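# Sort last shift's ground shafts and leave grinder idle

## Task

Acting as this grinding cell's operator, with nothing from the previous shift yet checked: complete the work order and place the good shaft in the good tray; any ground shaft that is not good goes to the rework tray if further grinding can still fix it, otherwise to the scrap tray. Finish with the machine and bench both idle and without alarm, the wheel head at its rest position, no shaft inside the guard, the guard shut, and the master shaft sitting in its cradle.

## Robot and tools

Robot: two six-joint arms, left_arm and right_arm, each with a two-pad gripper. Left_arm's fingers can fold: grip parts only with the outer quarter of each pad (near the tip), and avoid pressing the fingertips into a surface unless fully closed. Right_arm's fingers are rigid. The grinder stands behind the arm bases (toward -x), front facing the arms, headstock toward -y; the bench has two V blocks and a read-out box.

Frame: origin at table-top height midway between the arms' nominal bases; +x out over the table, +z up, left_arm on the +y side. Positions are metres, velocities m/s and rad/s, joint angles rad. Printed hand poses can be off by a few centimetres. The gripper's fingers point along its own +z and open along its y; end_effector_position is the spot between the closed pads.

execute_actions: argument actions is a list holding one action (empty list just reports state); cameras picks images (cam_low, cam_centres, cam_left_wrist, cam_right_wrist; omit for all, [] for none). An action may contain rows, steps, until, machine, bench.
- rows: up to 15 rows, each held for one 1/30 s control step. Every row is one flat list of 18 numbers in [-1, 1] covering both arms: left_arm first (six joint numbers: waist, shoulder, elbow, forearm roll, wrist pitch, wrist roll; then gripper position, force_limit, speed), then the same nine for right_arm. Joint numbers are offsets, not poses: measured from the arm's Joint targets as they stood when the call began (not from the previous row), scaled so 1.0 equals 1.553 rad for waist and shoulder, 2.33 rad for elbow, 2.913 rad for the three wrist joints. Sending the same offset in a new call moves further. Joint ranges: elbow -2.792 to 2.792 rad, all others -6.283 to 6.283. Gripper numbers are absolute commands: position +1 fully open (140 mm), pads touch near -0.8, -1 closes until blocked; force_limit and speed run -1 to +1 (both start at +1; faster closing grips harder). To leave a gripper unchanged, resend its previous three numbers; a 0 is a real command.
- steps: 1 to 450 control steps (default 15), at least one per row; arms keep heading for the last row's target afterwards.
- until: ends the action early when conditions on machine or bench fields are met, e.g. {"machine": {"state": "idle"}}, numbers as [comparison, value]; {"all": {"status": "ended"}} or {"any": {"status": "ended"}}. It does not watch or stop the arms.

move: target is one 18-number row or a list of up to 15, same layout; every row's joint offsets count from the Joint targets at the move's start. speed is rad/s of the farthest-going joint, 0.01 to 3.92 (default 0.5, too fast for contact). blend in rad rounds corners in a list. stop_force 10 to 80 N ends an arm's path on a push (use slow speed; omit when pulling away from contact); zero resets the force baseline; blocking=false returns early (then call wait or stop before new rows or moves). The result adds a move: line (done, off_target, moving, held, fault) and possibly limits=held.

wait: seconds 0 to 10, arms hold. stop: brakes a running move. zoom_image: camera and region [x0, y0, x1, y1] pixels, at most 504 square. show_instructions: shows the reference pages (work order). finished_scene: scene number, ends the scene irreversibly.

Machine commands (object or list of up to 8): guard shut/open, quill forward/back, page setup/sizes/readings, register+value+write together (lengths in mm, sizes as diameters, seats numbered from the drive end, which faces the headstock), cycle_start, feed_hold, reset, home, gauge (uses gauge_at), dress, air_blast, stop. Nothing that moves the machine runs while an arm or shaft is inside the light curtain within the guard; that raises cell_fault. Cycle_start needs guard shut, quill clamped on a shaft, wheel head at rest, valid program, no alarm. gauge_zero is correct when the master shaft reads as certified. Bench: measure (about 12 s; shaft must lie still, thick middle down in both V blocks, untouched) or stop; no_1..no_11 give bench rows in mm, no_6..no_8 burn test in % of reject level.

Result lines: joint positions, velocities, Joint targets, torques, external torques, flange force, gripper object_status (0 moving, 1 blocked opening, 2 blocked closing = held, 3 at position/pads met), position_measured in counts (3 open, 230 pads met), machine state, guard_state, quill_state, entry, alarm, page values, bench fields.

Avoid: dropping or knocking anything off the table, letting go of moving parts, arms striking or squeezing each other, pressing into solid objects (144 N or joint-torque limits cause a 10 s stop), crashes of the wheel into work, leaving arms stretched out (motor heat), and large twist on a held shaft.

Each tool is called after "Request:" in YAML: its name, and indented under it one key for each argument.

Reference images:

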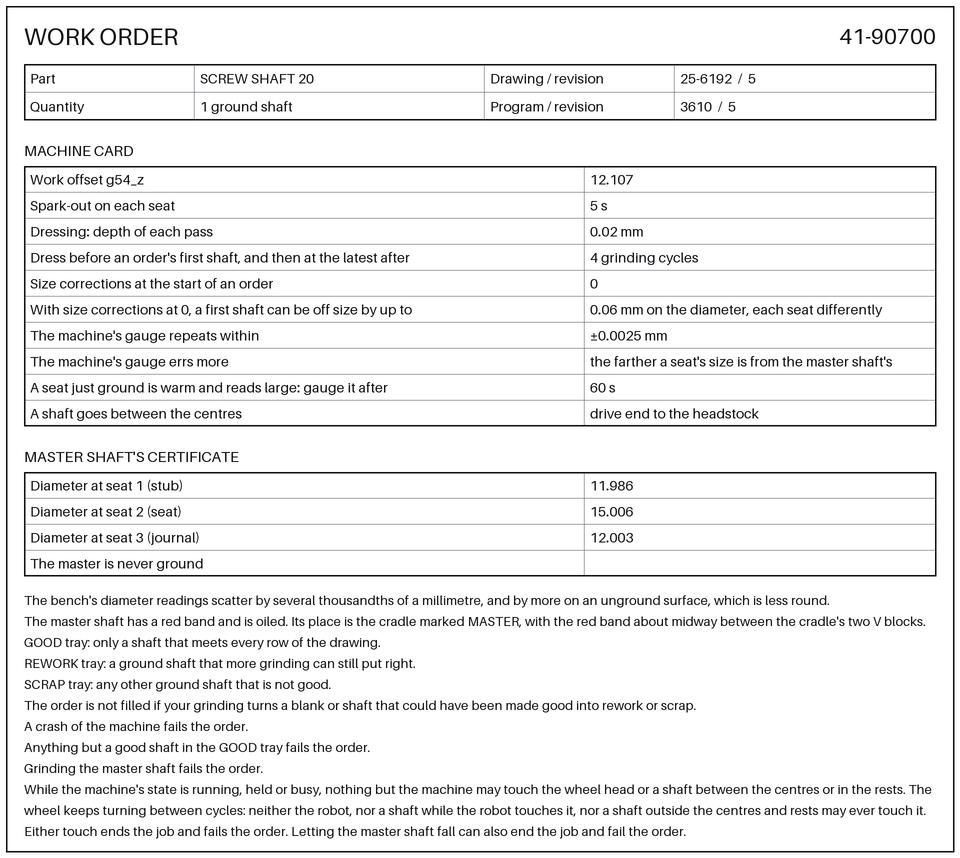

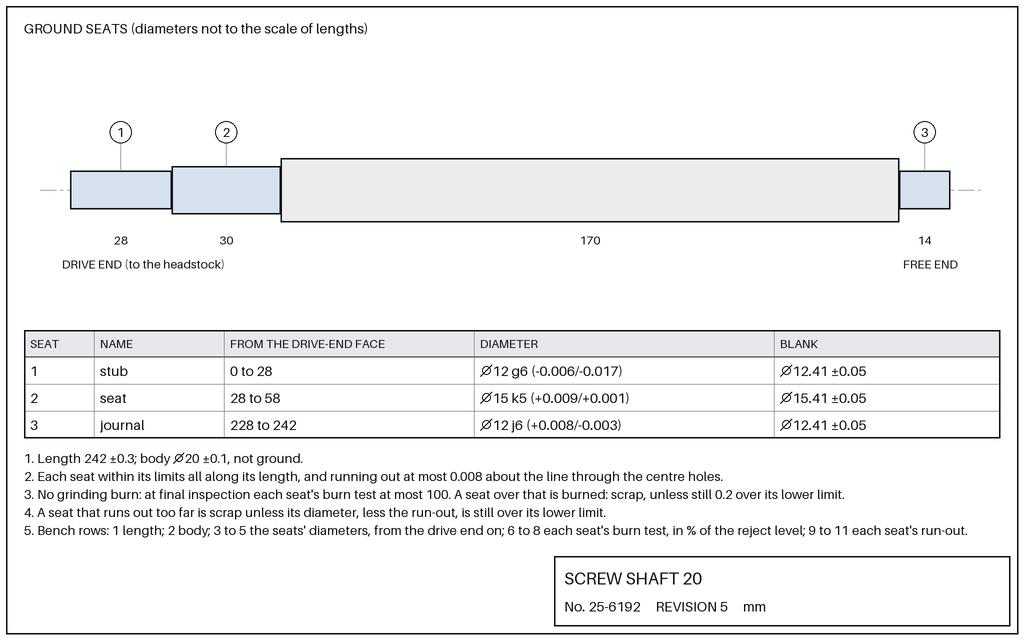

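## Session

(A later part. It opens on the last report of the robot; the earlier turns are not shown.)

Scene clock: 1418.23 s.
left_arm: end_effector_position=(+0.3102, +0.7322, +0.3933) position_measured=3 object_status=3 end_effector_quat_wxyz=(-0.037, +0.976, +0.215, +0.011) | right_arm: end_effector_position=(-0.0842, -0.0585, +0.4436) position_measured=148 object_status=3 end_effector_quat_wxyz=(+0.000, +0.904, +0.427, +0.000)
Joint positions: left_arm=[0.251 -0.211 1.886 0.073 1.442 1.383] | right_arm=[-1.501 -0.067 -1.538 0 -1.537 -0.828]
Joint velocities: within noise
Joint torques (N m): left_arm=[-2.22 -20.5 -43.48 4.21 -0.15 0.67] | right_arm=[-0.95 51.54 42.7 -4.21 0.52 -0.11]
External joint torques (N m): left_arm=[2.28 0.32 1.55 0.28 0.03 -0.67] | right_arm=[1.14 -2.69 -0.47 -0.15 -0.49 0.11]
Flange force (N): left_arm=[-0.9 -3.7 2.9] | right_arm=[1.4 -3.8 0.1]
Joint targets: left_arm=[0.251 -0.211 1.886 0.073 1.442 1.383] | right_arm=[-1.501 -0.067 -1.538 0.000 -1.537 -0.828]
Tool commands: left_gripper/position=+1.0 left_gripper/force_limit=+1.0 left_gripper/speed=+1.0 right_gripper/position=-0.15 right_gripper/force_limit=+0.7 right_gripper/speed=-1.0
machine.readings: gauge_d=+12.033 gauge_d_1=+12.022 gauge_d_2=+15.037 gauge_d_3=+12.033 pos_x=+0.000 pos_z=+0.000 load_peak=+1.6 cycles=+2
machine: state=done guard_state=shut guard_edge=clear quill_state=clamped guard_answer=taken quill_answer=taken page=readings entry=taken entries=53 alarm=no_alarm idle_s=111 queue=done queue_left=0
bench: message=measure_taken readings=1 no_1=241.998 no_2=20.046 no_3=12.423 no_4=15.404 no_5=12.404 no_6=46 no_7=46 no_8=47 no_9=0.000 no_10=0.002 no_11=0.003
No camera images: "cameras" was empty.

Request:
execute_actions:
  actions:
    - {"machine":[{"guard":"open"},{"quill":"back"}],"steps":180,"until":{"all":{"status":"ended"}}}
  cameras: ["cam_centres"]

Request:
move:
  target: [0,0,0,0,0,0,1,1,1,0.4443,-0.2762,0.2223,0,-0.0302,0,-0.1,0.7,-0.9]
  speed: 0.6
  cameras: ["cam_centres","cam_right_wrist"]

Scene clock: 1439.30 s.
left_arm: end_effector_position=(+0.3102, +0.7322, +0.3933) position_measured=3 object_status=3 end_effector_quat_wxyz=(-0.037, +0.976, +0.215, +0.011) | right_arm: end_effector_position=(-0.0842, -0.0585, +0.4436) position_measured=148 object_status=3 end_effector_quat_wxyz=(+0.000, +0.904, +0.427, +0.000)
Joint positions: left_arm=[0.251 -0.211 1.886 0.073 1.442 1.383] | right_arm=[-1.501 -0.067 -1.538 0 -1.537 -0.828]
Joint velocities: within noise
Joint torques (N m): left_arm=[-2.5 -20.7 -43.44 4.16 -0.18 0.73] | right_arm=[-0.75 51.8 42.67 -4.3 0.48 -0.11]
External joint torques (N m): left_arm=[2.6 0.2 1.39 0.33 0.07 -0.73] | right_arm=[0.8 -2.18 -0.23 -0.09 -0.45 0.11]
Flange force (N): left_arm=[-0.8 -4.3 2.6] | right_arm=[1.4 -3.1 -0.3]
Joint targets: left_arm=[0.251 -0.211 1.886 0.073 1.442 1.383] | right_arm=[-1.501 -0.067 -1.538 0.000 -1.537 -0.828]
Tool commands: left_gripper/position=+1.0 left_gripper/force_limit=+1.0 left_gripper/speed=+1.0 right_gripper/position=-0.15 right_gripper/force_limit=+0.7 right_gripper/speed=-1.0
machine.readings: gauge_d=+12.033 gauge_d_1=+0.000 gauge_d_2=+0.000 gauge_d_3=+0.000 pos_x=+0.000 pos_z=+0.000 load_peak=+1.6 cycles=+2
machine: state=idle guard_state=open guard_edge=clear quill_state=back guard_answer=taken quill_answer=taken page=readings entry=taken entries=53 alarm=no_alarm idle_s=132 queue=done queue_left=0
bench: message=measure_taken readings=1 no_1=241.998 no_2=20.046 no_3=12.423 no_4=15.404 no_5=12.404 no_6=46 no_7=46 no_8=47 no_9=0.000 no_10=0.002 no_11=0.003
Images, in order (width x height): cam_centres 896x504.

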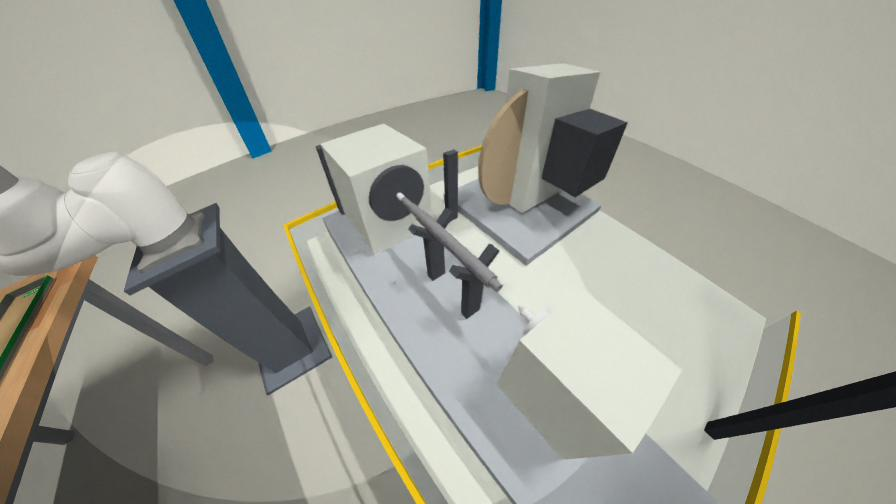

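Scene clock: 1440.90 s.
left_arm: end_effector_position=(+0.3102, +0.7322, +0.3933) position_measured=3 object_status=3 end_effector_quat_wxyz=(-0.037, +0.976, +0.215, +0.011) | right_arm: end_effector_position=(-0.6389, -0.0079, +0.4201) position_measured=141 object_status=3 end_effector_quat_wxyz=(-0.001, +0.707, +0.707, +0.000)
Joint positions: left_arm=[0.251 -0.211 1.886 0.073 1.442 1.383] | right_arm=[-0.811 -0.496 -1.02 0 -1.624 -0.828]
Joint velocities: within noise
Joint torques (N m): left_arm=[-2.28 -20.59 -43.53 4.21 -0.19 0.64] | right_arm=[1.93 94.97 42.55 -4.2 0.56 -0.09]
External joint torques (N m): left_arm=[2.39 0.1 1.58 0.27 0.08 -0.65] | right_arm=[-1.74 -3.66 -0.39 -0.16 -0.52 0.09]
Flange force (N): left_arm=[-1.3 -4.0 2.8] | right_arm=[6.1 -2.6 -0.6]
Joint targets: left_arm=[0.251 -0.211 1.886 0.073 1.442 1.383] | right_arm=[-0.810 -0.496 -1.020 0.000 -1.624 -0.828]
machine.readings: gauge_d=+12.033 gauge_d_1=+0.000 gauge_d_2=+0.000 gauge_d_3=+0.000 pos_x=+0.000 pos_z=+0.000 load_peak=+1.6 cycles=+2
machine: state=idle guard_state=open guard_edge=clear quill_state=back guard_answer=taken quill_answer=taken page=readings entry=taken entries=53 alarm=no_alarm idle_s=133 queue=done queue_left=0
bench: message=measure_taken readings=1 no_1=241.998 no_2=20.046 no_3=12.423 no_4=15.404 no_5=12.404 no_6=46 no_7=46 no_8=47 no_9=0.000 no_10=0.002 no_11=0.003
move: done
camera_calibration:
cam_right_wrist: T_world_to_cam=[[0.999998, -0.00176826, -0.0000254613, 0.645081], [-0.00163371, -0.929229, 0.3695, -0.161364], [-0.000677032, -0.3695, -0.929231, 0.528611], [0, 0, 0, 1]] pos_world=[-0.644986, 0.046518, 0.550842]
Images, in order (width x height): cam_centres 896x504, cam_right_wrist 896x504.

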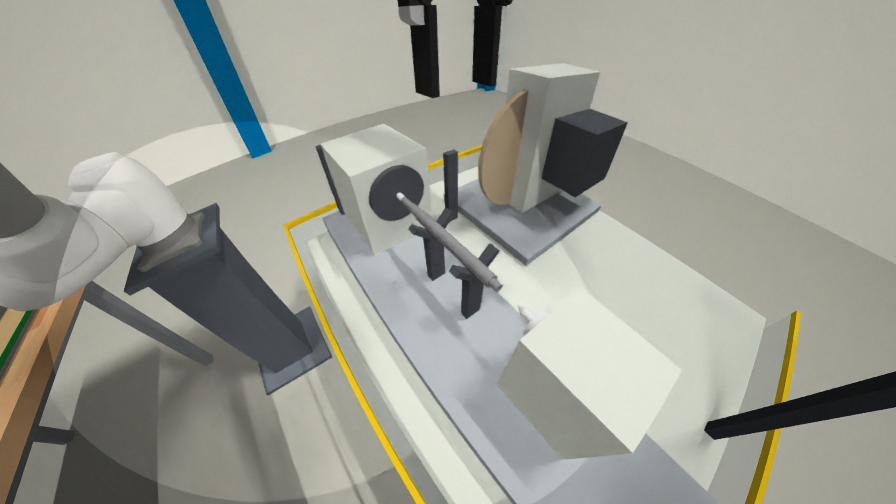

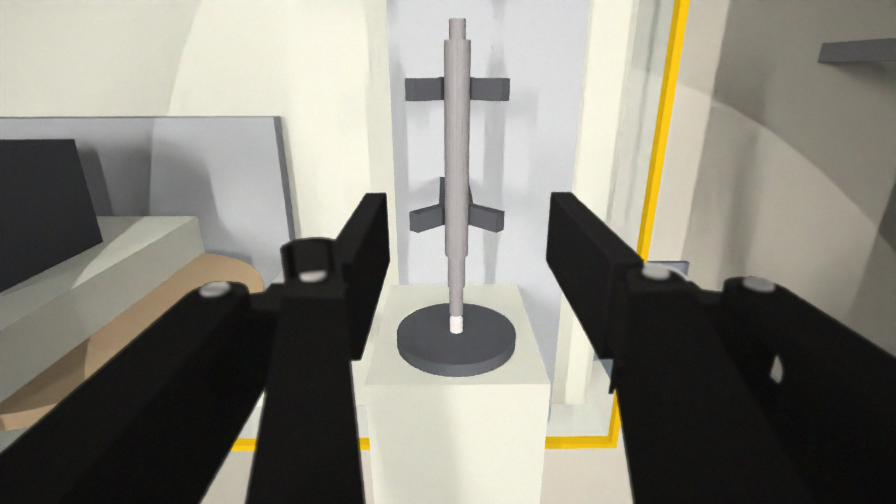

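Request:
move:
  target:
    - [0,0,0,0,0,0,1,1,1,0.0060,-0.0079,-0.1239,0,0.1029,0.0034,-0.1,0.7,-0.9]
    - [0,0,0,0,0,0,1,1,1,0.0060,-0.0315,-0.1584,0,0.1431,0.0034,-0.1,0.7,-0.9]
  speed: [0.3,0.08]
  stop_force: 15
  cameras: ["cam_right_wrist"]

Scene clock: 1467.20 s.
left_arm: end_effector_position=(+0.3102, +0.7322, +0.3933) position_measured=3 object_status=3 end_effector_quat_wxyz=(-0.037, +0.976, +0.215, +0.011) | right_arm: end_effector_position=(-0.6384, -0.0202, +0.1757) position_measured=141 object_status=3 end_effector_quat_wxyz=(+0.000, +0.707, +0.707, +0.000)
Joint positions: left_arm=[0.251 -0.211 1.886 0.073 1.442 1.383] | right_arm=[-0.801 -0.545 -1.389 0 -1.208 -0.818]
Joint velocities: within noise
Joint torques (N m): left_arm=[-1.87 -20.7 -43.46 4.2 -0.18 0.66] | right_arm=[-1.06 96.56 40.1 -4.04 0.38 -0.11]
External joint torques (N m): left_arm=[1.95 0.37 1.46 0.3 0.06 -0.66] | right_arm=[1.17 -3.09 -0.56 -0.05 -0.36 0.11]
Flange force (N): left_arm=[-0.8 -2.9 2.6] | right_arm=[1.8 -3.5 1.8]
Joint targets: left_arm=[0.251 -0.211 1.886 0.073 1.442 1.383] | right_arm=[-0.801 -0.545 -1.389 0.000 -1.208 -0.818]
machine.readings: gauge_d=+12.033 gauge_d_1=+0.000 gauge_d_2=+0.000 gauge_d_3=+0.000 pos_x=+0.000 pos_z=+0.000 load_peak=+1.6 cycles=+2
machine: state=idle guard_state=open guard_edge=clear quill_state=back guard_answer=taken quill_answer=taken page=readings entry=taken entries=53 alarm=no_alarm idle_s=159 queue=done queue_left=0
bench: message=measure_taken readings=1 no_1=241.998 no_2=20.046 no_3=12.423 no_4=15.404 no_5=12.404 no_6=46 no_7=46 no_8=47 no_9=0.000 no_10=0.002 no_11=0.003
move: done
camera_calibration:
cam_right_wrist: T_world_to_cam=[[0.999997, -0.00217191, 0.000880287, 0.644387], [-0.00234349, -0.928879, 0.370376, -0.0830979], [0.0000132565, -0.370377, -0.928882, 0.297274], [0, 0, 0, 1]] pos_world=[-0.644584, 0.034315, 0.306343]
Images, in order (width x height): cam_right_wrist 896x504.

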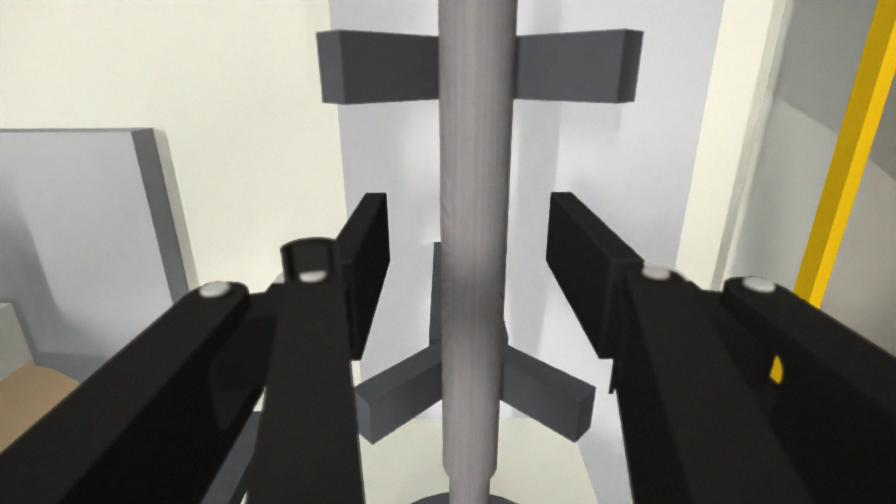

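Request:
execute_actions:
  actions:
    - {"rows":[[0,0,0,0,0,0,1,1,1,0,0,0,0,0,0,-1,0.7,-0.9]],"steps":75}
  cameras: []

Scene clock: 1475.70 s.
left_arm: end_effector_position=(+0.3102, +0.7322, +0.3933) position_measured=3 object_status=3 end_effector_quat_wxyz=(-0.037, +0.976, +0.215, +0.011) | right_arm: end_effector_position=(-0.6384, -0.0202, +0.1757) position_measured=203 object_status=2 end_effector_quat_wxyz=(+0.000, +0.707, +0.707, +0.000)
Joint positions: left_arm=[0.251 -0.211 1.886 0.073 1.442 1.383] | right_arm=[-0.801 -0.545 -1.389 0 -1.208 -0.818]
Joint velocities: within noise
Joint torques (N m): left_arm=[-2.41 -20.78 -43.51 4.16 -0.19 0.65] | right_arm=[1.24 88.09 38.57 -3.02 2.69 -0.17]
External joint torques (N m): left_arm=[2.45 0.71 1.58 0.32 0.07 -0.65] | right_arm=[-1.17 6.04 1.3 -1.1 -2.66 0.17]
Flange force (N): left_arm=[-0.2 -4.0 3.0] | right_arm=[-1.9 3.2 -8.9]
Joint targets: left_arm=[0.251 -0.211 1.886 0.073 1.442 1.383] | right_arm=[-0.801 -0.545 -1.389 0.000 -1.208 -0.818]
machine.readings: gauge_d=+12.033 gauge_d_1=+0.000 gauge_d_2=+0.000 gauge_d_3=+0.000 pos_x=+0.000 pos_z=+0.000 load_peak=+1.6 cycles=+2
machine: state=idle guard_state=open guard_edge=clear quill_state=back guard_answer=taken quill_answer=taken page=readings entry=taken entries=53 alarm=no_alarm idle_s=168 queue=done queue_left=0
bench: message=measure_taken readings=1 no_1=241.998 no_2=20.046 no_3=12.423 no_4=15.404 no_5=12.404 no_6=46 no_7=46 no_8=47 no_9=0.000 no_10=0.002 no_11=0.003
No camera images: "cameras" was empty.

Request:
move:
  target: [0,0,0,0,0,0,1,1,1,-0.0064,-0.0096,0.0107,0,-0.0034,-0.0035,-1,0.7,-0.9]
  speed: 0.03
  cameras: ["cam_right_wrist"]

Scene clock: 1499.20 s.
left_arm: end_effector_position=(+0.3102, +0.7322, +0.3933) position_measured=3 object_status=3 end_effector_quat_wxyz=(-0.037, +0.976, +0.215, +0.011) | right_arm: end_effector_position=(-0.6387, -0.0075, +0.1761) position_measured=203 object_status=2 end_effector_quat_wxyz=(+0.000, +0.707, +0.707, +0.000)
Joint positions: left_arm=[0.251 -0.211 1.886 0.073 1.442 1.383] | right_arm=[-0.811 -0.56 -1.364 0 -1.218 -0.828]
Joint velocities: within noise
Joint torques (N m): left_arm=[-2.48 -20.6 -43.58 4.22 -0.2 0.68] | right_arm=[1.54 93.07 43.77 -2.99 4.39 -0.01]
External joint torques (N m): left_arm=[2.54 0.43 1.65 0.27 0.08 -0.68] | right_arm=[-1.47 2.09 -3.94 -1.12 -4.36 0.01]
Flange force (N): left_arm=[-0.8 -4.2 3.0] | right_arm=[-5.7 7.0 -4.1]
Joint targets: left_arm=[0.251 -0.211 1.886 0.073 1.442 1.383] | right_arm=[-0.811 -0.560 -1.364 0.000 -1.218 -0.828]
machine.readings: gauge_d=+12.033 gauge_d_1=+0.000 gauge_d_2=+0.000 gauge_d_3=+0.000 pos_x=+0.000 pos_z=+0.000 load_peak=+1.6 cycles=+2
machine: state=idle guard_state=open guard_edge=clear quill_state=back guard_answer=taken quill_answer=taken page=readings entry=taken entries=53 alarm=no_alarm idle_s=191 queue=done queue_left=0
bench: message=measure_taken readings=1 no_1=241.998 no_2=20.046 no_3=12.423 no_4=15.404 no_5=12.404 no_6=46 no_7=46 no_8=47 no_9=0.000 no_10=0.002 no_11=0.003
move: done
camera_calibration:
cam_right_wrist: T_world_to_cam=[[0.999998, -0.00198468, 0.000808531, 0.644728], [-0.00214299, -0.928914, 0.37029, -0.0712922], [0.0000161497, -0.370291, -0.928916, 0.302358], [0, 0, 0, 1]] pos_world=[-0.644884, 0.0470157, 0.306743]
Images, in order (width x height): cam_right_wrist 896x504.

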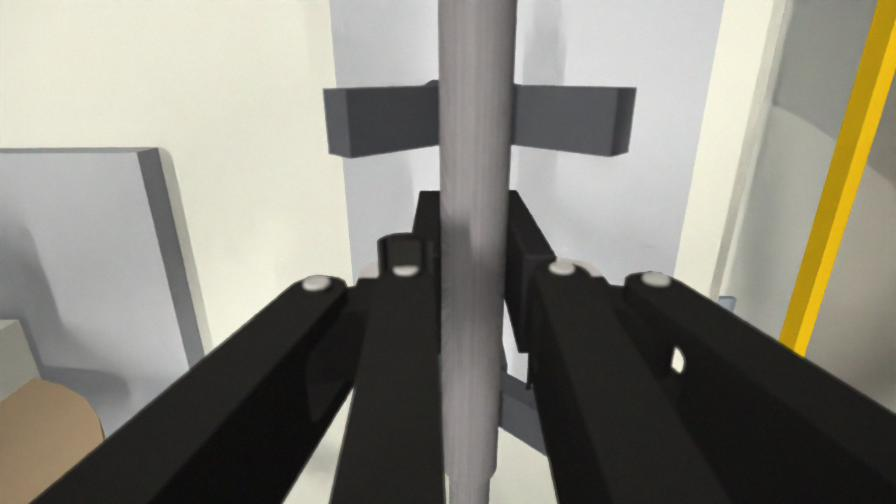

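Request:
move:
  target:
    - [0,0,0,0,0,0,1,1,1,-0.0010,0.0200,0.0373,0,-0.0409,0,-1,0.7,-0.9]
    - [0,0,0,0,0,0,1,1,1,0,0.0412,0.1476,0,-0.1397,0,-1,0.7,-0.9]
  speed: [0.08,0.3]
  blend: 0.02
  cameras: ["cam_right_wrist","cam_centres"]

Scene clock: 1517.93 s.
left_arm: end_effector_position=(+0.3102, +0.7322, +0.3933) position_measured=3 object_status=3 end_effector_quat_wxyz=(-0.037, +0.976, +0.215, +0.011) | right_arm: end_effector_position=(-0.6385, -0.0077, +0.4201) position_measured=203 object_status=2 end_effector_quat_wxyz=(+0.000, +0.707, +0.707, +0.000)
Joint positions: left_arm=[0.251 -0.211 1.886 0.073 1.442 1.383] | right_arm=[-0.811 -0.496 -1.02 0 -1.624 -0.828]
Joint velocities: within noise
Joint torques (N m): left_arm=[-2.32 -20.75 -43.51 4.18 -0.2 0.64] | right_arm=[-0.9 98.82 45.19 -4.16 0.43 -0.09]
External joint torques (N m): left_arm=[2.4 0.4 1.48 0.32 0.08 -0.65] | right_arm=[1.04 -7.47 -3.03 -0.2 -0.39 0.09]
Flange force (N): left_arm=[-0.6 -4.0 2.7] | right_arm=[3.5 -4.7 4.4]
Joint targets: left_arm=[0.251 -0.211 1.886 0.073 1.442 1.383] | right_arm=[-0.811 -0.496 -1.020 0.000 -1.624 -0.828]
machine.readings: gauge_d=+12.033 gauge_d_1=+0.000 gauge_d_2=+0.000 gauge_d_3=+0.000 pos_x=+0.000 pos_z=+0.000 load_peak=+1.6 cycles=+2
machine: state=idle guard_state=open guard_edge=clear quill_state=back guard_answer=taken quill_answer=taken page=readings entry=taken entries=53 alarm=no_alarm idle_s=210 queue=done queue_left=0
bench: message=measure_taken readings=1 no_1=241.998 no_2=20.046 no_3=12.423 no_4=15.404 no_5=12.404 no_6=46 no_7=46 no_8=47 no_9=0.000 no_10=0.002 no_11=0.003
move: done
camera_calibration:
cam_right_wrist: T_world_to_cam=[[0.999998, -0.00195557, 0.0000461168, 0.644651], [-0.00183415, -0.929195, 0.369586, -0.161263], [-0.000679899, -0.369586, -0.929196, 0.528705], [0, 0, 0, 1]] pos_world=[-0.644586, 0.0468174, 0.550842]
Images, in order (width x height): cam_centres 896x504, cam_right_wrist 896x504.

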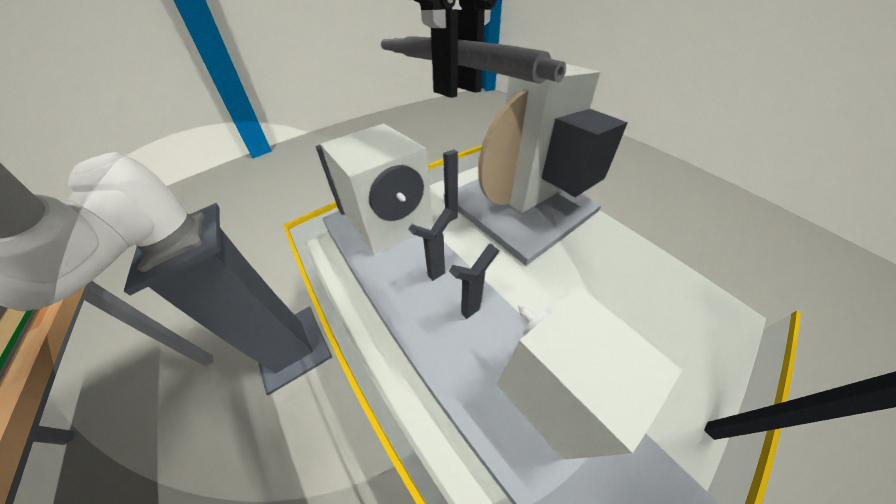

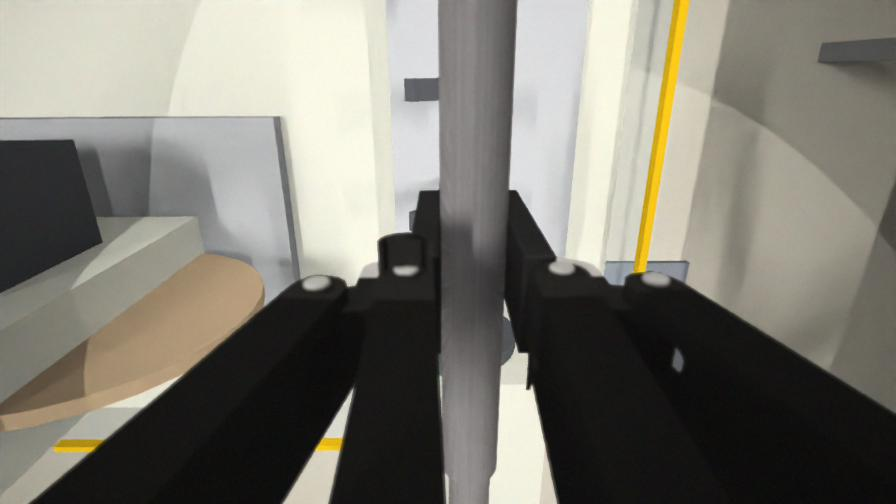

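Request:
move:
  target: [0,0,0,0,0,0,1,1,1,-0.4443,0.2762,-0.2223,0,0.0299,0.2225,-1,0.7,-0.9]
  speed: 0.6
  cameras: []

Request:
move:
  target: [0,0,0,0,0,0,1,1,1,-0.5068,-0.3571,0.2152,0,0.0184,0.8994,-1,0.7,-0.9]
  speed: 0.9
  cameras: ["cam_right_wrist","cam_low"]

Scene clock: 1529.67 s.
left_arm: end_effector_position=(+0.3102, +0.7322, +0.3933) position_measured=3 object_status=3 end_effector_quat_wxyz=(-0.037, +0.976, +0.215, +0.011) | right_arm: end_effector_position=(-0.0839, -0.0589, +0.4436) position_measured=203 object_status=2 end_effector_quat_wxyz=(+0.001, +0.993, +0.116, +0.000)
Joint positions: left_arm=[0.251 -0.211 1.886 0.073 1.442 1.383] | right_arm=[-1.501 -0.067 -1.538 0 -1.537 -0.18]
Joint velocities: within noise
Joint torques (N m): left_arm=[-2.28 -20.39 -43.52 4.23 -0.14 0.7] | right_arm=[0.22 54.3 45.28 -4.21 0.54 -0.24]
External joint torques (N m): left_arm=[2.35 0.22 1.63 0.25 0.02 -0.7] | right_arm=[-0.05 -5.51 -3.03 -0.18 -0.53 0.24]
Flange force (N): left_arm=[-1.1 -3.8 3.0] | right_arm=[0.6 -3.7 4.6]
Joint targets: left_arm=[0.251 -0.211 1.886 0.073 1.442 1.383] | right_arm=[-1.501 -0.067 -1.538 0.000 -1.537 -0.180]
machine.readings: gauge_d=+12.033 gauge_d_1=+0.000 gauge_d_2=+0.000 gauge_d_3=+0.000 pos_x=+0.000 pos_z=+0.000 load_peak=+1.6 cycles=+2
machine: state=idle guard_state=open guard_edge=clear quill_state=back guard_answer=taken quill_answer=taken page=readings entry=taken entries=53 alarm=no_alarm idle_s=221 queue=done queue_left=0
bench: message=measure_taken readings=1 no_1=241.998 no_2=20.046 no_3=12.423 no_4=15.404 no_5=12.404 no_6=46 no_7=46 no_8=47 no_9=0.000 no_10=0.002 no_11=0.003
move: done
No camera images: "cameras" was empty.

Scene clock: 1533.07 s.
left_arm: end_effector_position=(+0.3102, +0.7322, +0.3933) position_measured=3 object_status=3 end_effector_quat_wxyz=(-0.037, +0.976, +0.215, +0.011) | right_arm: end_effector_position=(+0.5540, -0.0018, +0.2994) position_measured=203 object_status=2 end_effector_quat_wxyz=(+0.000, +0.016, +1.000, +0.000)
Joint positions: left_arm=[0.251 -0.211 1.886 0.073 1.442 1.383] | right_arm=[-2.289 -0.621 -1.037 0 -1.484 2.439]
Joint velocities: within noise
Joint torques (N m): left_arm=[-2.15 -20.76 -43.53 4.23 -0.17 0.67] | right_arm=[-0.85 110.15 45.48 -4.17 0.37 -0.08]
External joint torques (N m): left_arm=[2.26 0.29 1.52 0.27 0.06 -0.67] | right_arm=[1.13 -7.06 -3.33 -0.12 -0.42 0.08]
Flange force (N): left_arm=[-0.9 -3.6 2.8] | right_arm=[-1.3 3.4 5.5]
Joint targets: left_arm=[0.251 -0.211 1.886 0.073 1.442 1.383] | right_arm=[-2.289 -0.622 -1.037 0.000 -1.484 2.439]
machine.readings: gauge_d=+12.033 gauge_d_1=+0.000 gauge_d_2=+0.000 gauge_d_3=+0.000 pos_x=+0.000 pos_z=+0.000 load_peak=+1.6 cycles=+2
machine: state=idle guard_state=open guard_edge=clear quill_state=back guard_answer=taken quill_answer=taken page=readings entry=taken entries=53 alarm=no_alarm idle_s=225 queue=done queue_left=0
bench: message=measure_taken readings=1 no_1=241.998 no_2=20.046 no_3=12.423 no_4=15.404 no_5=12.404 no_6=46 no_7=46 no_8=47 no_9=0.000 no_10=0.002 no_11=0.003
move: done
camera_calibration:
cam_right_wrist: T_world_to_cam=[[0.034869, 0.999392, 0.000218688, -0.0114798], [0.928573, -0.032479, 0.369726, -0.622886], [0.369508, -0.0126889, -0.929141, 0.214976], [0, 0, 0, 1]] pos_world=[0.49936, -0.00603009, 0.430042]
Images, in order (width x height): cam_low 896x504, cam_right_wrist 896x504.

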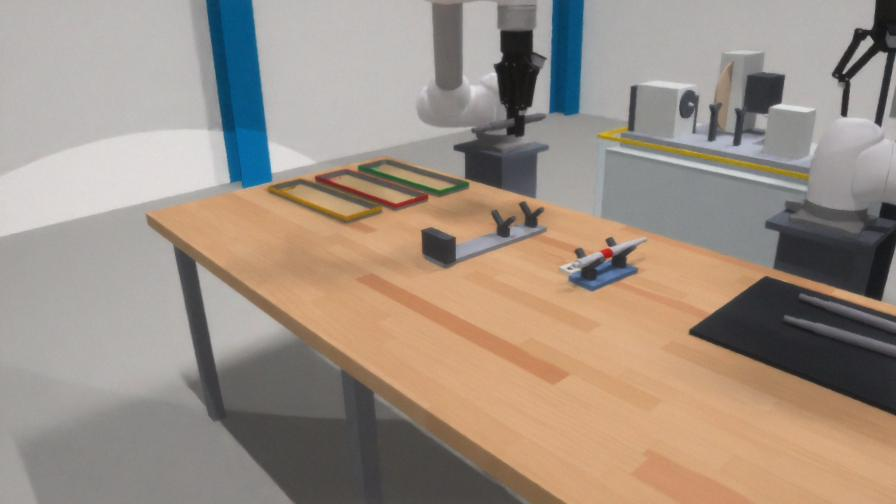

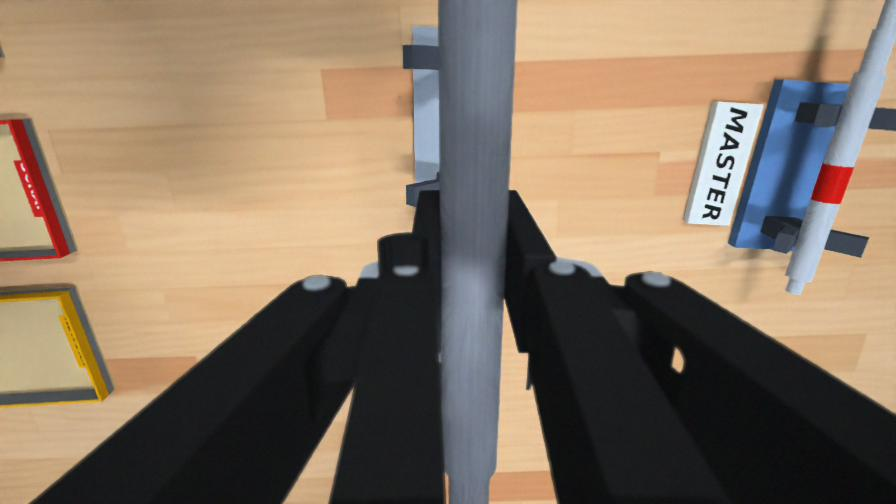

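Request:
move:
  target:
    - [0,0,0,0,0,0,1,1,1,0.0006,-0.0625,-0.1033,0,0.1164,0.0003,-1,0.7,-0.9]
    - [0,0,0,0,0,0,1,1,1,0.0006,-0.0738,-0.1094,0,0.1272,0.0003,-1,0.7,-0.9]
  speed: [0.3,0.01]
  stop_force: 12
  cameras: ["cam_right_wrist"]

Scene clock: 1556.13 s.
left_arm: end_effector_position=(+0.3102, +0.7322, +0.3933) position_measured=3 object_status=3 end_effector_quat_wxyz=(-0.037, +0.976, +0.215, +0.011) | right_arm: end_effector_position=(+0.5536, -0.0010, +0.0571) position_measured=203 object_status=2 end_effector_quat_wxyz=(+0.000, +0.016, +1.000, +0.000)
Joint positions: left_arm=[0.251 -0.211 1.886 0.073 1.442 1.383] | right_arm=[-2.288 -0.736 -1.292 0 -1.114 2.44]
Joint velocities: within noise
Joint torques (N m): left_arm=[-2.4 -20.55 -43.47 4.21 -0.18 0.67] | right_arm=[1.43 100.11 37.24 -3.11 3.28 -0.16]
External joint torques (N m): left_arm=[2.49 0.24 1.56 0.28 0.07 -0.67] | right_arm=[-1.15 7.29 0.41 -0.72 -3.32 0.16]
Flange force (N): left_arm=[-1.0 -4.1 2.9] | right_arm=[3.0 -4.9 -10.2]
Joint targets: left_arm=[0.251 -0.211 1.886 0.073 1.442 1.383] | right_arm=[-2.288 -0.736 -1.292 0.000 -1.114 2.440]
machine.readings: gauge_d=+12.033 gauge_d_1=+0.000 gauge_d_2=+0.000 gauge_d_3=+0.000 pos_x=+0.000 pos_z=+0.000 load_peak=+1.6 cycles=+2
machine: state=idle guard_state=open guard_edge=clear quill_state=back guard_answer=taken quill_answer=taken page=readings entry=taken entries=53 alarm=no_alarm idle_s=247 queue=done queue_left=0
bench: message=measure_taken readings=1 no_1=241.998 no_2=20.046 no_3=12.423 no_4=15.404 no_5=12.404 no_6=46 no_7=46 no_8=47 no_9=0.000 no_10=0.002 no_11=0.003
move: contact (right_arm); path passed 1 of 2 targets
camera_calibration:
cam_right_wrist: T_world_to_cam=[[0.0348399, 0.999393, 0.000871964, -0.0122184], [0.92834, -0.032686, 0.370293, -0.532807], [0.370097, -0.0120915, -0.928914, -0.0102946], [0, 0, 0, 1]] pos_world=[0.498861, -0.00532878, 0.187743]
Images, in order (width x height): cam_right_wrist 896x504.

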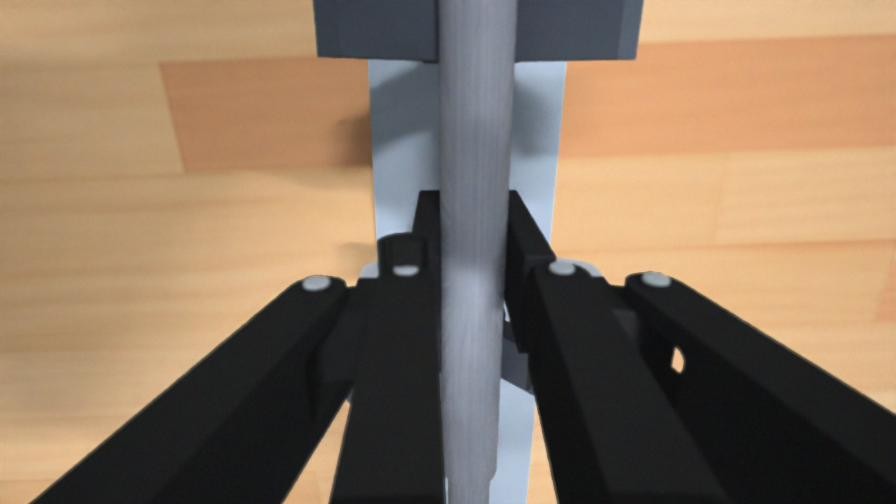

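Request:
execute_actions:
  actions:
    - {"rows":[[0,0,0,0,0,0,1,1,1,0,0,0,0,0,0,-0.1,0.7,-0.9]],"steps":60}
  cameras: []

Request:
execute_actions:
  actions:
    - {"bench":{"measure":true},"steps":420,"until":{"bench":{"readings":["=",2]}}}
  cameras: []

Request:
execute_actions:
  actions:
    - {"bench":{"measure":true},"steps":420,"until":{"bench":{"readings":["=",3]}}}
  cameras: []

Request:
execute_actions:
  actions:
    - {"bench":{"measure":true},"steps":420,"until":{"bench":{"readings":["=",4]}}}
  cameras: []

Request:
execute_actions:
  actions:
    - {"bench":{"measure":true},"steps":420,"until":{"bench":{"readings":["=",5]}}}
  cameras: []

Request:
execute_actions:
  actions:
    - {"bench":{"measure":true},"steps":420,"until":{"bench":{"readings":["=",6]}}}
  cameras: []

Request:
execute_actions:
  actions:
    - {"bench":{"measure":true},"steps":420,"until":{"bench":{"readings":["=",7]}}}
  cameras: []

Request:
execute_actions:
  actions:
    - {"bench":{"measure":true},"steps":420,"until":{"bench":{"readings":["=",8]}}}
  cameras: []

Request:
execute_actions:
  actions:
    - {"bench":{"measure":true},"steps":420,"until":{"bench":{"readings":["=",9]}}}
  cameras: []

Request:
execute_actions:
  actions:
    - {"bench":{"measure":true},"steps":420,"until":{"bench":{"readings":["=",10]}}}
  cameras: []

Request:
execute_actions:
  actions:
    - {"bench":{"measure":true},"steps":420,"until":{"bench":{"readings":["=",11]}}}
  cameras: []

Scene clock: 1583.33 s.
left_arm: end_effector_position=(+0.3102, +0.7322, +0.3933) position_measured=3 object_status=3 end_effector_quat_wxyz=(-0.037, +0.976, +0.215, +0.011) | right_arm: end_effector_position=(+0.5536, -0.0010, +0.0571) position_measured=141 object_status=3 end_effector_quat_wxyz=(+0.000, +0.016, +1.000, +0.000)
Joint positions: left_arm=[0.251 -0.211 1.886 0.073 1.442 1.383] | right_arm=[-2.288 -0.736 -1.292 0 -1.114 2.44]
Joint velocities: within noise
Joint torques (N m): left_arm=[-2.48 -20.84 -43.47 4.19 -0.17 0.66] | right_arm=[-1.01 111.33 38.31 -3.73 0.49 -0.13]
External joint torques (N m): left_arm=[2.58 0.44 1.52 0.3 0.05 -0.66] | right_arm=[1.3 -3.34 -0.42 -0.12 -0.53 0.13]
Flange force (N): left_arm=[-0.5 -4.3 2.9] | right_arm=[-1.9 4.4 2.0]
Joint targets: left_arm=[0.251 -0.211 1.886 0.073 1.442 1.383] | right_arm=[-2.288 -0.736 -1.292 0.000 -1.114 2.440]
machine.readings: gauge_d=+12.033 gauge_d_1=+0.000 gauge_d_2=+0.000 gauge_d_3=+0.000 pos_x=+0.000 pos_z=+0.000 load_peak=+1.6 cycles=+2
machine: state=idle guard_state=open guard_edge=clear quill_state=back guard_answer=taken quill_answer=taken page=readings entry=taken entries=53 alarm=no_alarm idle_s=274 queue=done queue_left=0
bench: message=measure_taken readings=1 no_1=241.998 no_2=20.046 no_3=12.423 no_4=15.404 no_5=12.404 no_6=46 no_7=46 no_8=47 no_9=0.000 no_10=0.002 no_11=0.003
No camera images: "cameras" was empty.

Scene clock: 1595.53 s.
left_arm: end_effector_position=(+0.3102, +0.7322, +0.3933) position_measured=3 object_status=3 end_effector_quat_wxyz=(-0.037, +0.976, +0.215, +0.011) | right_arm: end_effector_position=(+0.5536, -0.0010, +0.0571) position_measured=141 object_status=3 end_effector_quat_wxyz=(+0.000, +0.016, +1.000, +0.000)
Joint positions: left_arm=[0.251 -0.211 1.886 0.073 1.442 1.383] | right_arm=[-2.288 -0.736 -1.292 0 -1.114 2.44]
Joint velocities: within noise
Joint torques (N m): left_arm=[-2.24 -20.6 -43.53 4.21 -0.17 0.67] | right_arm=[-0.17 111.19 38.65 -3.78 0.47 -0.16]
External joint torques (N m): left_arm=[2.36 0.12 1.56 0.28 0.06 -0.67] | right_arm=[0.33 -2.7 -0.61 -0.09 -0.5 0.16]
Flange force (N): left_arm=[-1.2 -3.9 2.8] | right_arm=[-1.6 2.6 1.7]
Joint targets: left_arm=[0.251 -0.211 1.886 0.073 1.442 1.383] | right_arm=[-2.288 -0.736 -1.292 0.000 -1.114 2.440]
Tool commands: left_gripper/position=+1.0 left_gripper/force_limit=+1.0 left_gripper/speed=+1.0 right_gripper/position=-0.1 right_gripper/force_limit=+0.7 right_gripper/speed=-0.9
machine.readings: gauge_d=+12.033 gauge_d_1=+0.000 gauge_d_2=+0.000 gauge_d_3=+0.000 pos_x=+0.000 pos_z=+0.000 load_peak=+1.6 cycles=+2
machine: state=idle guard_state=open guard_edge=clear quill_state=back guard_answer=taken quill_answer=taken page=readings entry=taken entries=53 alarm=no_alarm idle_s=286 queue=done queue_left=0
bench: message=measure_taken readings=2 no_1=242.001 no_2=20.047 no_3=12.018 no_4=15.028 no_5=12.029 no_6=43 no_7=48 no_8=42 no_9=0.000 no_10=0.001 no_11=0.000
No camera images: "cameras" was empty.

Scene clock: 1607.73 s.
left_arm: end_effector_position=(+0.3102, +0.7322, +0.3933) position_measured=3 object_status=3 end_effector_quat_wxyz=(-0.037, +0.976, +0.215, +0.011) | right_arm: end_effector_position=(+0.5536, -0.0010, +0.0571) position_measured=141 object_status=3 end_effector_quat_wxyz=(+0.000, +0.016, +1.000, +0.000)
Joint positions: left_arm=[0.251 -0.211 1.886 0.073 1.442 1.383] | right_arm=[-2.288 -0.736 -1.292 0 -1.114 2.44]
Joint velocities: within noise
Joint torques (N m): left_arm=[-2.49 -20.72 -43.43 4.16 -0.15 0.64] | right_arm=[-0.81 111.44 38.42 -3.8 0.38 -0.05]
External joint torques (N m): left_arm=[2.53 0.63 1.47 0.33 0.02 -0.64] | right_arm=[1.05 -3.25 -0.48 -0.06 -0.42 0.05]
Flange force (N): left_arm=[-0.1 -4.2 2.9] | right_arm=[-1.8 3.8 2.1]
Joint targets: left_arm=[0.251 -0.211 1.886 0.073 1.442 1.383] | right_arm=[-2.288 -0.736 -1.292 0.000 -1.114 2.440]
Tool commands: left_gripper/position=+1.0 left_gripper/force_limit=+1.0 left_gripper/speed=+1.0 right_gripper/position=-0.1 right_gripper/force_limit=+0.7 right_gripper/speed=-0.9
machine.readings: gauge_d=+12.033 gauge_d_1=+0.000 gauge_d_2=+0.000 gauge_d_3=+0.000 pos_x=+0.000 pos_z=+0.000 load_peak=+1.6 cycles=+2
machine: state=idle guard_state=open guard_edge=clear quill_state=back guard_answer=taken quill_answer=taken page=readings entry=taken entries=53 alarm=no_alarm idle_s=298 queue=done queue_left=0
bench: message=measure_taken readings=3 no_1=242.000 no_2=20.046 no_3=12.020 no_4=15.030 no_5=12.029 no_6=47 no_7=45 no_8=45 no_9=0.001 no_10=0.000 no_11=0.000
No camera images: "cameras" was empty.

Scene clock: 1619.93 s.
left_arm: end_effector_position=(+0.3102, +0.7322, +0.3933) position_measured=3 object_status=3 end_effector_quat_wxyz=(-0.037, +0.976, +0.215, +0.011) | right_arm: end_effector_position=(+0.5536, -0.0010, +0.0571) position_measured=141 object_status=3 end_effector_quat_wxyz=(+0.000, +0.016, +1.000, +0.000)
Joint positions: left_arm=[0.251 -0.211 1.886 0.073 1.442 1.383] | right_arm=[-2.288 -0.736 -1.292 0 -1.114 2.44]
Joint velocities: within noise
Joint torques (N m): left_arm=[-2.11 -20.8 -43.5 4.21 -0.18 0.64] | right_arm=[-0.96 110.77 38.4 -3.8 0.47 -0.08]
External joint torques (N m): left_arm=[2.2 0.3 1.43 0.29 0.06 -0.65] | right_arm=[1.22 -2.6 -0.39 -0.07 -0.5 0.08]
Flange force (N): left_arm=[-0.8 -3.5 2.6] | right_arm=[-1.3 3.5 1.5]
Joint targets: left_arm=[0.251 -0.211 1.886 0.073 1.442 1.383] | right_arm=[-2.288 -0.736 -1.292 0.000 -1.114 2.440]
Tool commands: left_gripper/position=+1.0 left_gripper/force_limit=+1.0 left_gripper/speed=+1.0 right_gripper/position=-0.1 right_gripper/force_limit=+0.7 right_gripper/speed=-0.9
machine.readings: gauge_d=+12.033 gauge_d_1=+0.000 gauge_d_2=+0.000 gauge_d_3=+0.000 pos_x=+0.000 pos_z=+0.000 load_peak=+1.6 cycles=+2
machine: state=idle guard_state=open guard_edge=clear quill_state=back guard_answer=taken quill_answer=taken page=readings entry=taken entries=53 alarm=no_alarm idle_s=311 queue=done queue_left=0
bench: message=measure_taken readings=4 no_1=242.003 no_2=20.041 no_3=12.025 no_4=15.039 no_5=12.033 no_6=45 no_7=46 no_8=45 no_9=0.002 no_10=0.000 no_11=0.001
No camera images: "cameras" was empty.

Scene clock: 1632.13 s.
left_arm: end_effector_position=(+0.3102, +0.7322, +0.3933) position_measured=3 object_status=3 end_effector_quat_wxyz=(-0.037, +0.976, +0.215, +0.011) | right_arm: end_effector_position=(+0.5536, -0.0010, +0.0571) position_measured=141 object_status=3 end_effector_quat_wxyz=(+0.000, +0.016, +1.000, +0.000)
Joint positions: left_arm=[0.251 -0.211 1.886 0.073 1.442 1.383] | right_arm=[-2.288 -0.736 -1.292 0 -1.114 2.44]
Joint velocities: within noise
Joint torques (N m): left_arm=[-2.08 -21.02 -43.52 4.23 -0.2 0.67] | right_arm=[-0.34 111.02 38.4 -3.67 0.38 -0.12]
External joint torques (N m): left_arm=[2.16 0.73 1.59 0.26 0.08 -0.67] | right_arm=[0.71 -3.64 -0.61 -0.17 -0.41 0.12]
Flange force (N): left_arm=[-0.3 -3.3 2.9] | right_arm=[-2.2 3.8 2.5]
Joint targets: left_arm=[0.251 -0.211 1.886 0.073 1.442 1.383] | right_arm=[-2.288 -0.736 -1.292 0.000 -1.114 2.440]
Tool commands: left_gripper/position=+1.0 left_gripper/force_limit=+1.0 left_gripper/speed=+1.0 right_gripper/position=-0.1 right_gripper/force_limit=+0.7 right_gripper/speed=-0.9
machine.readings: gauge_d=+12.033 gauge_d_1=+0.000 gauge_d_2=+0.000 gauge_d_3=+0.000 pos_x=+0.000 pos_z=+0.000 load_peak=+1.6 cycles=+2
machine: state=idle guard_state=open guard_edge=clear quill_state=back guard_answer=taken quill_answer=taken page=readings entry=taken entries=53 alarm=no_alarm idle_s=323 queue=done queue_left=0
bench: message=measure_taken readings=5 no_1=242.002 no_2=20.037 no_3=12.020 no_4=15.037 no_5=12.044 no_6=44 no_7=45 no_8=45 no_9=0.000 no_10=0.000 no_11=0.003
No camera images: "cameras" was empty.

Scene clock: 1644.33 s.
left_arm: end_effector_position=(+0.3102, +0.7322, +0.3933) position_measured=3 object_status=3 end_effector_quat_wxyz=(-0.037, +0.976, +0.215, +0.011) | right_arm: end_effector_position=(+0.5536, -0.0010, +0.0571) position_measured=141 object_status=3 end_effector_quat_wxyz=(+0.000, +0.016, +1.000, +0.000)
Joint positions: left_arm=[0.251 -0.211 1.886 0.073 1.442 1.383] | right_arm=[-2.288 -0.736 -1.292 0 -1.114 2.44]
Joint velocities: within noise
Joint torques (N m): left_arm=[-2.23 -20.49 -43.45 4.26 -0.15 0.68] | right_arm=[-0.29 111.82 38.73 -3.78 0.47 -0.09]
External joint torques (N m): left_arm=[2.29 0.3 1.54 0.22 0.03 -0.69] | right_arm=[0.54 -4.07 -0.94 -0.06 -0.52 0.09]
Flange force (N): left_arm=[-0.9 -3.6 2.9] | right_arm=[-2.3 3.5 2.9]
Joint targets: left_arm=[0.251 -0.211 1.886 0.073 1.442 1.383] | right_arm=[-2.288 -0.736 -1.292 0.000 -1.114 2.440]
Tool commands: left_gripper/position=+1.0 left_gripper/force_limit=+1.0 left_gripper/speed=+1.0 right_gripper/position=-0.1 right_gripper/force_limit=+0.7 right_gripper/speed=-0.9
machine.readings: gauge_d=+12.033 gauge_d_1=+0.000 gauge_d_2=+0.000 gauge_d_3=+0.000 pos_x=+0.000 pos_z=+0.000 load_peak=+1.6 cycles=+2
machine: state=idle guard_state=open guard_edge=clear quill_state=back guard_answer=taken quill_answer=taken page=readings entry=taken entries=53 alarm=no_alarm idle_s=335 queue=done queue_left=0
bench: message=measure_taken readings=6 no_1=241.994 no_2=20.051 no_3=12.017 no_4=15.040 no_5=12.035 no_6=47 no_7=47 no_8=46 no_9=0.002 no_10=0.003 no_11=0.002
No camera images: "cameras" was empty.

Scene clock: 1656.53 s.
left_arm: end_effector_position=(+0.3102, +0.7322, +0.3933) position_measured=3 object_status=3 end_effector_quat_wxyz=(-0.037, +0.976, +0.215, +0.011) | right_arm: end_effector_position=(+0.5536, -0.0010, +0.0571) position_measured=141 object_status=3 end_effector_quat_wxyz=(+0.000, +0.016, +1.000, +0.000)
Joint positions: left_arm=[0.251 -0.211 1.886 0.073 1.442 1.383] | right_arm=[-2.288 -0.736 -1.292 0 -1.114 2.44]
Joint velocities: within noise
Joint torques (N m): left_arm=[-2.53 -20.58 -43.61 4.19 -0.18 0.63] | right_arm=[-1.19 110.38 38.32 -3.75 0.44 -0.09]
External joint torques (N m): left_arm=[2.61 0.3 1.71 0.3 0.06 -0.64] | right_arm=[1.46 -2.87 -0.5 -0.09 -0.48 0.09]
Flange force (N): left_arm=[-1.0 -4.5 3.1] | right_arm=[-1.1 3.7 1.8]
Joint targets: left_arm=[0.251 -0.211 1.886 0.073 1.442 1.383] | right_arm=[-2.288 -0.736 -1.292 0.000 -1.114 2.440]
Tool commands: left_gripper/position=+1.0 left_gripper/force_limit=+1.0 left_gripper/speed=+1.0 right_gripper/position=-0.1 right_gripper/force_limit=+0.7 right_gripper/speed=-0.9
machine.readings: gauge_d=+12.033 gauge_d_1=+0.000 gauge_d_2=+0.000 gauge_d_3=+0.000 pos_x=+0.000 pos_z=+0.000 load_peak=+1.6 cycles=+2
machine: state=idle guard_state=open guard_edge=clear quill_state=back guard_answer=taken quill_answer=taken page=readings entry=taken entries=53 alarm=no_alarm idle_s=347 queue=done queue_left=0
bench: message=measure_taken readings=7 no_1=241.988 no_2=20.039 no_3=12.016 no_4=15.039 no_5=12.032 no_6=48 no_7=43 no_8=45 no_9=0.000 no_10=0.000 no_11=0.001
No camera images: "cameras" was empty.

Scene clock: 1668.73 s.
left_arm: end_effector_position=(+0.3102, +0.7322, +0.3933) position_measured=3 object_status=3 end_effector_quat_wxyz=(-0.037, +0.976, +0.215, +0.011) | right_arm: end_effector_position=(+0.5536, -0.0010, +0.0571) position_measured=141 object_status=3 end_effector_quat_wxyz=(+0.000, +0.016, +1.000, +0.000)
Joint positions: left_arm=[0.251 -0.211 1.886 0.073 1.442 1.383] | right_arm=[-2.288 -0.736 -1.292 0 -1.114 2.44]
Joint velocities: within noise
Joint torques (N m): left_arm=[-2.66 -20.59 -43.52 4.24 -0.2 0.65] | right_arm=[-0.37 110.9 38.5 -3.82 0.43 -0.06]
External joint torques (N m): left_arm=[2.75 0.25 1.54 0.26 0.08 -0.66] | right_arm=[0.63 -3.11 -0.62 -0.03 -0.46 0.06]
Flange force (N): left_arm=[-0.8 -4.8 2.9] | right_arm=[-1.8 3.1 2.1]
Joint targets: left_arm=[0.251 -0.211 1.886 0.073 1.442 1.383] | right_arm=[-2.288 -0.736 -1.292 0.000 -1.114 2.440]
Tool commands: left_gripper/position=+1.0 left_gripper/force_limit=+1.0 left_gripper/speed=+1.0 right_gripper/position=-0.1 right_gripper/force_limit=+0.7 right_gripper/speed=-0.9
machine.readings: gauge_d=+12.033 gauge_d_1=+0.000 gauge_d_2=+0.000 gauge_d_3=+0.000 pos_x=+0.000 pos_z=+0.000 load_peak=+1.6 cycles=+2
machine: state=idle guard_state=open guard_edge=clear quill_state=back guard_answer=taken quill_answer=taken page=readings entry=taken entries=53 alarm=no_alarm idle_s=359 queue=done queue_left=0
bench: message=measure_taken readings=8 no_1=241.997 no_2=20.044 no_3=12.022 no_4=15.028 no_5=12.035 no_6=45 no_7=47 no_8=43 no_9=0.002 no_10=0.000 no_11=0.001
No camera images: "cameras" was empty.

Scene clock: 1680.93 s.
left_arm: end_effector_position=(+0.3102, +0.7322, +0.3933) position_measured=3 object_status=3 end_effector_quat_wxyz=(-0.037, +0.976, +0.215, +0.011) | right_arm: end_effector_position=(+0.5536, -0.0010, +0.0571) position_measured=141 object_status=3 end_effector_quat_wxyz=(+0.000, +0.016, +1.000, +0.000)
Joint positions: left_arm=[0.251 -0.211 1.886 0.073 1.442 1.383] | right_arm=[-2.288 -0.736 -1.292 0 -1.114 2.44]
Joint velocities: within noise
Joint torques (N m): left_arm=[-2.35 -20.84 -43.62 4.19 -0.19 0.64] | right_arm=[-0.79 110.71 38.64 -3.73 0.48 -0.06]
External joint torques (N m): left_arm=[2.45 0.38 1.64 0.3 0.07 -0.65] | right_arm=[1.06 -2.6 -0.65 -0.13 -0.52 0.06]
Flange force (N): left_arm=[-0.8 -4.1 3.0] | right_arm=[-0.9 2.8 1.6]
Joint targets: left_arm=[0.251 -0.211 1.886 0.073 1.442 1.383] | right_arm=[-2.288 -0.736 -1.292 0.000 -1.114 2.440]
Tool commands: left_gripper/position=+1.0 left_gripper/force_limit=+1.0 left_gripper/speed=+1.0 right_gripper/position=-0.1 right_gripper/force_limit=+0.7 right_gripper/speed=-0.9
machine.readings: gauge_d=+12.033 gauge_d_1=+0.000 gauge_d_2=+0.000 gauge_d_3=+0.000 pos_x=+0.000 pos_z=+0.000 load_peak=+1.6 cycles=+2
machine: state=idle guard_state=open guard_edge=clear quill_state=back guard_answer=taken quill_answer=taken page=readings entry=taken entries=53 alarm=no_alarm idle_s=371 queue=done queue_left=0
bench: message=measure_taken readings=9 no_1=241.994 no_2=20.048 no_3=12.016 no_4=15.036 no_5=12.043 no_6=47 no_7=44 no_8=45 no_9=0.002 no_10=0.002 no_11=0.000
No camera images: "cameras" was empty.

Scene clock: 1693.13 s.
left_arm: end_effector_position=(+0.3102, +0.7322, +0.3933) position_measured=3 object_status=3 end_effector_quat_wxyz=(-0.037, +0.976, +0.215, +0.011) | right_arm: end_effector_position=(+0.5536, -0.0010, +0.0571) position_measured=141 object_status=3 end_effector_quat_wxyz=(+0.000, +0.016, +1.000, +0.000)
Joint positions: left_arm=[0.251 -0.211 1.886 0.073 1.442 1.383] | right_arm=[-2.288 -0.736 -1.292 0 -1.114 2.44]
Joint velocities: within noise
Joint torques (N m): left_arm=[-2.41 -20.7 -43.6 4.16 -0.19 0.61] | right_arm=[-0.53 111.03 38.34 -3.77 0.41 -0.08]
External joint torques (N m): left_arm=[2.52 0.21 1.63 0.33 0.08 -0.61] | right_arm=[0.78 -3 -0.42 -0.09 -0.45 0.08]
Flange force (N): left_arm=[-1.1 -4.4 3.0] | right_arm=[-1.9 3.5 1.9]
Joint targets: left_arm=[0.251 -0.211 1.886 0.073 1.442 1.383] | right_arm=[-2.288 -0.736 -1.292 0.000 -1.114 2.440]
Tool commands: left_gripper/position=+1.0 left_gripper/force_limit=+1.0 left_gripper/speed=+1.0 right_gripper/position=-0.1 right_gripper/force_limit=+0.7 right_gripper/speed=-0.9
machine.readings: gauge_d=+12.033 gauge_d_1=+0.000 gauge_d_2=+0.000 gauge_d_3=+0.000 pos_x=+0.000 pos_z=+0.000 load_peak=+1.6 cycles=+2
machine: state=idle guard_state=open guard_edge=clear quill_state=back guard_answer=taken quill_answer=taken page=readings entry=taken entries=53 alarm=no_alarm idle_s=383 queue=done queue_left=0
bench: message=measure_taken readings=10 no_1=242.003 no_2=20.047 no_3=12.029 no_4=15.036 no_5=12.036 no_6=46 no_7=44 no_8=44 no_9=0.001 no_10=0.000 no_11=0.000
No camera images: "cameras" was empty.

Scene clock: 1705.33 s.
left_arm: end_effector_position=(+0.3102, +0.7322, +0.3933) position_measured=3 object_status=3 end_effector_quat_wxyz=(-0.037, +0.976, +0.215, +0.011) | right_arm: end_effector_position=(+0.5536, -0.0010, +0.0571) position_measured=141 object_status=3 end_effector_quat_wxyz=(+0.000, +0.016, +1.000, +0.000)
Joint positions: left_arm=[0.251 -0.211 1.886 0.073 1.442 1.383] | right_arm=[-2.288 -0.736 -1.292 0 -1.114 2.44]
Joint velocities: within noise
Joint torques (N m): left_arm=[-2.3 -20.72 -43.37 4.19 -0.22 0.64] | right_arm=[-0.75 111.16 38.3 -3.68 0.46 -0.12]
External joint torques (N m): left_arm=[2.4 0.3 1.42 0.3 0.1 -0.64] | right_arm=[1.04 -3.08 -0.28 -0.18 -0.49 0.12]
Flange force (N): left_arm=[-0.7 -4.0 2.6] | right_arm=[-2.0 4.1 1.8]
Joint targets: left_arm=[0.251 -0.211 1.886 0.073 1.442 1.383] | right_arm=[-2.288 -0.736 -1.292 0.000 -1.114 2.440]
Tool commands: left_gripper/position=+1.0 left_gripper/force_limit=+1.0 left_gripper/speed=+1.0 right_gripper/position=-0.1 right_gripper/force_limit=+0.7 right_gripper/speed=-0.9
machine.readings: gauge_d=+12.033 gauge_d_1=+0.000 gauge_d_2=+0.000 gauge_d_3=+0.000 pos_x=+0.000 pos_z=+0.000 load_peak=+1.6 cycles=+2
machine: state=idle guard_state=open guard_edge=clear quill_state=back guard_answer=taken quill_answer=taken page=readings entry=taken entries=53 alarm=no_alarm idle_s=395 queue=done queue_left=0
bench: message=measure_taken readings=11 no_1=241.999 no_2=20.051 no_3=12.015 no_4=15.038 no_5=12.034 no_6=44 no_7=45 no_8=46 no_9=0.000 no_10=0.000 no_11=0.000
No camera images: "cameras" was empty.


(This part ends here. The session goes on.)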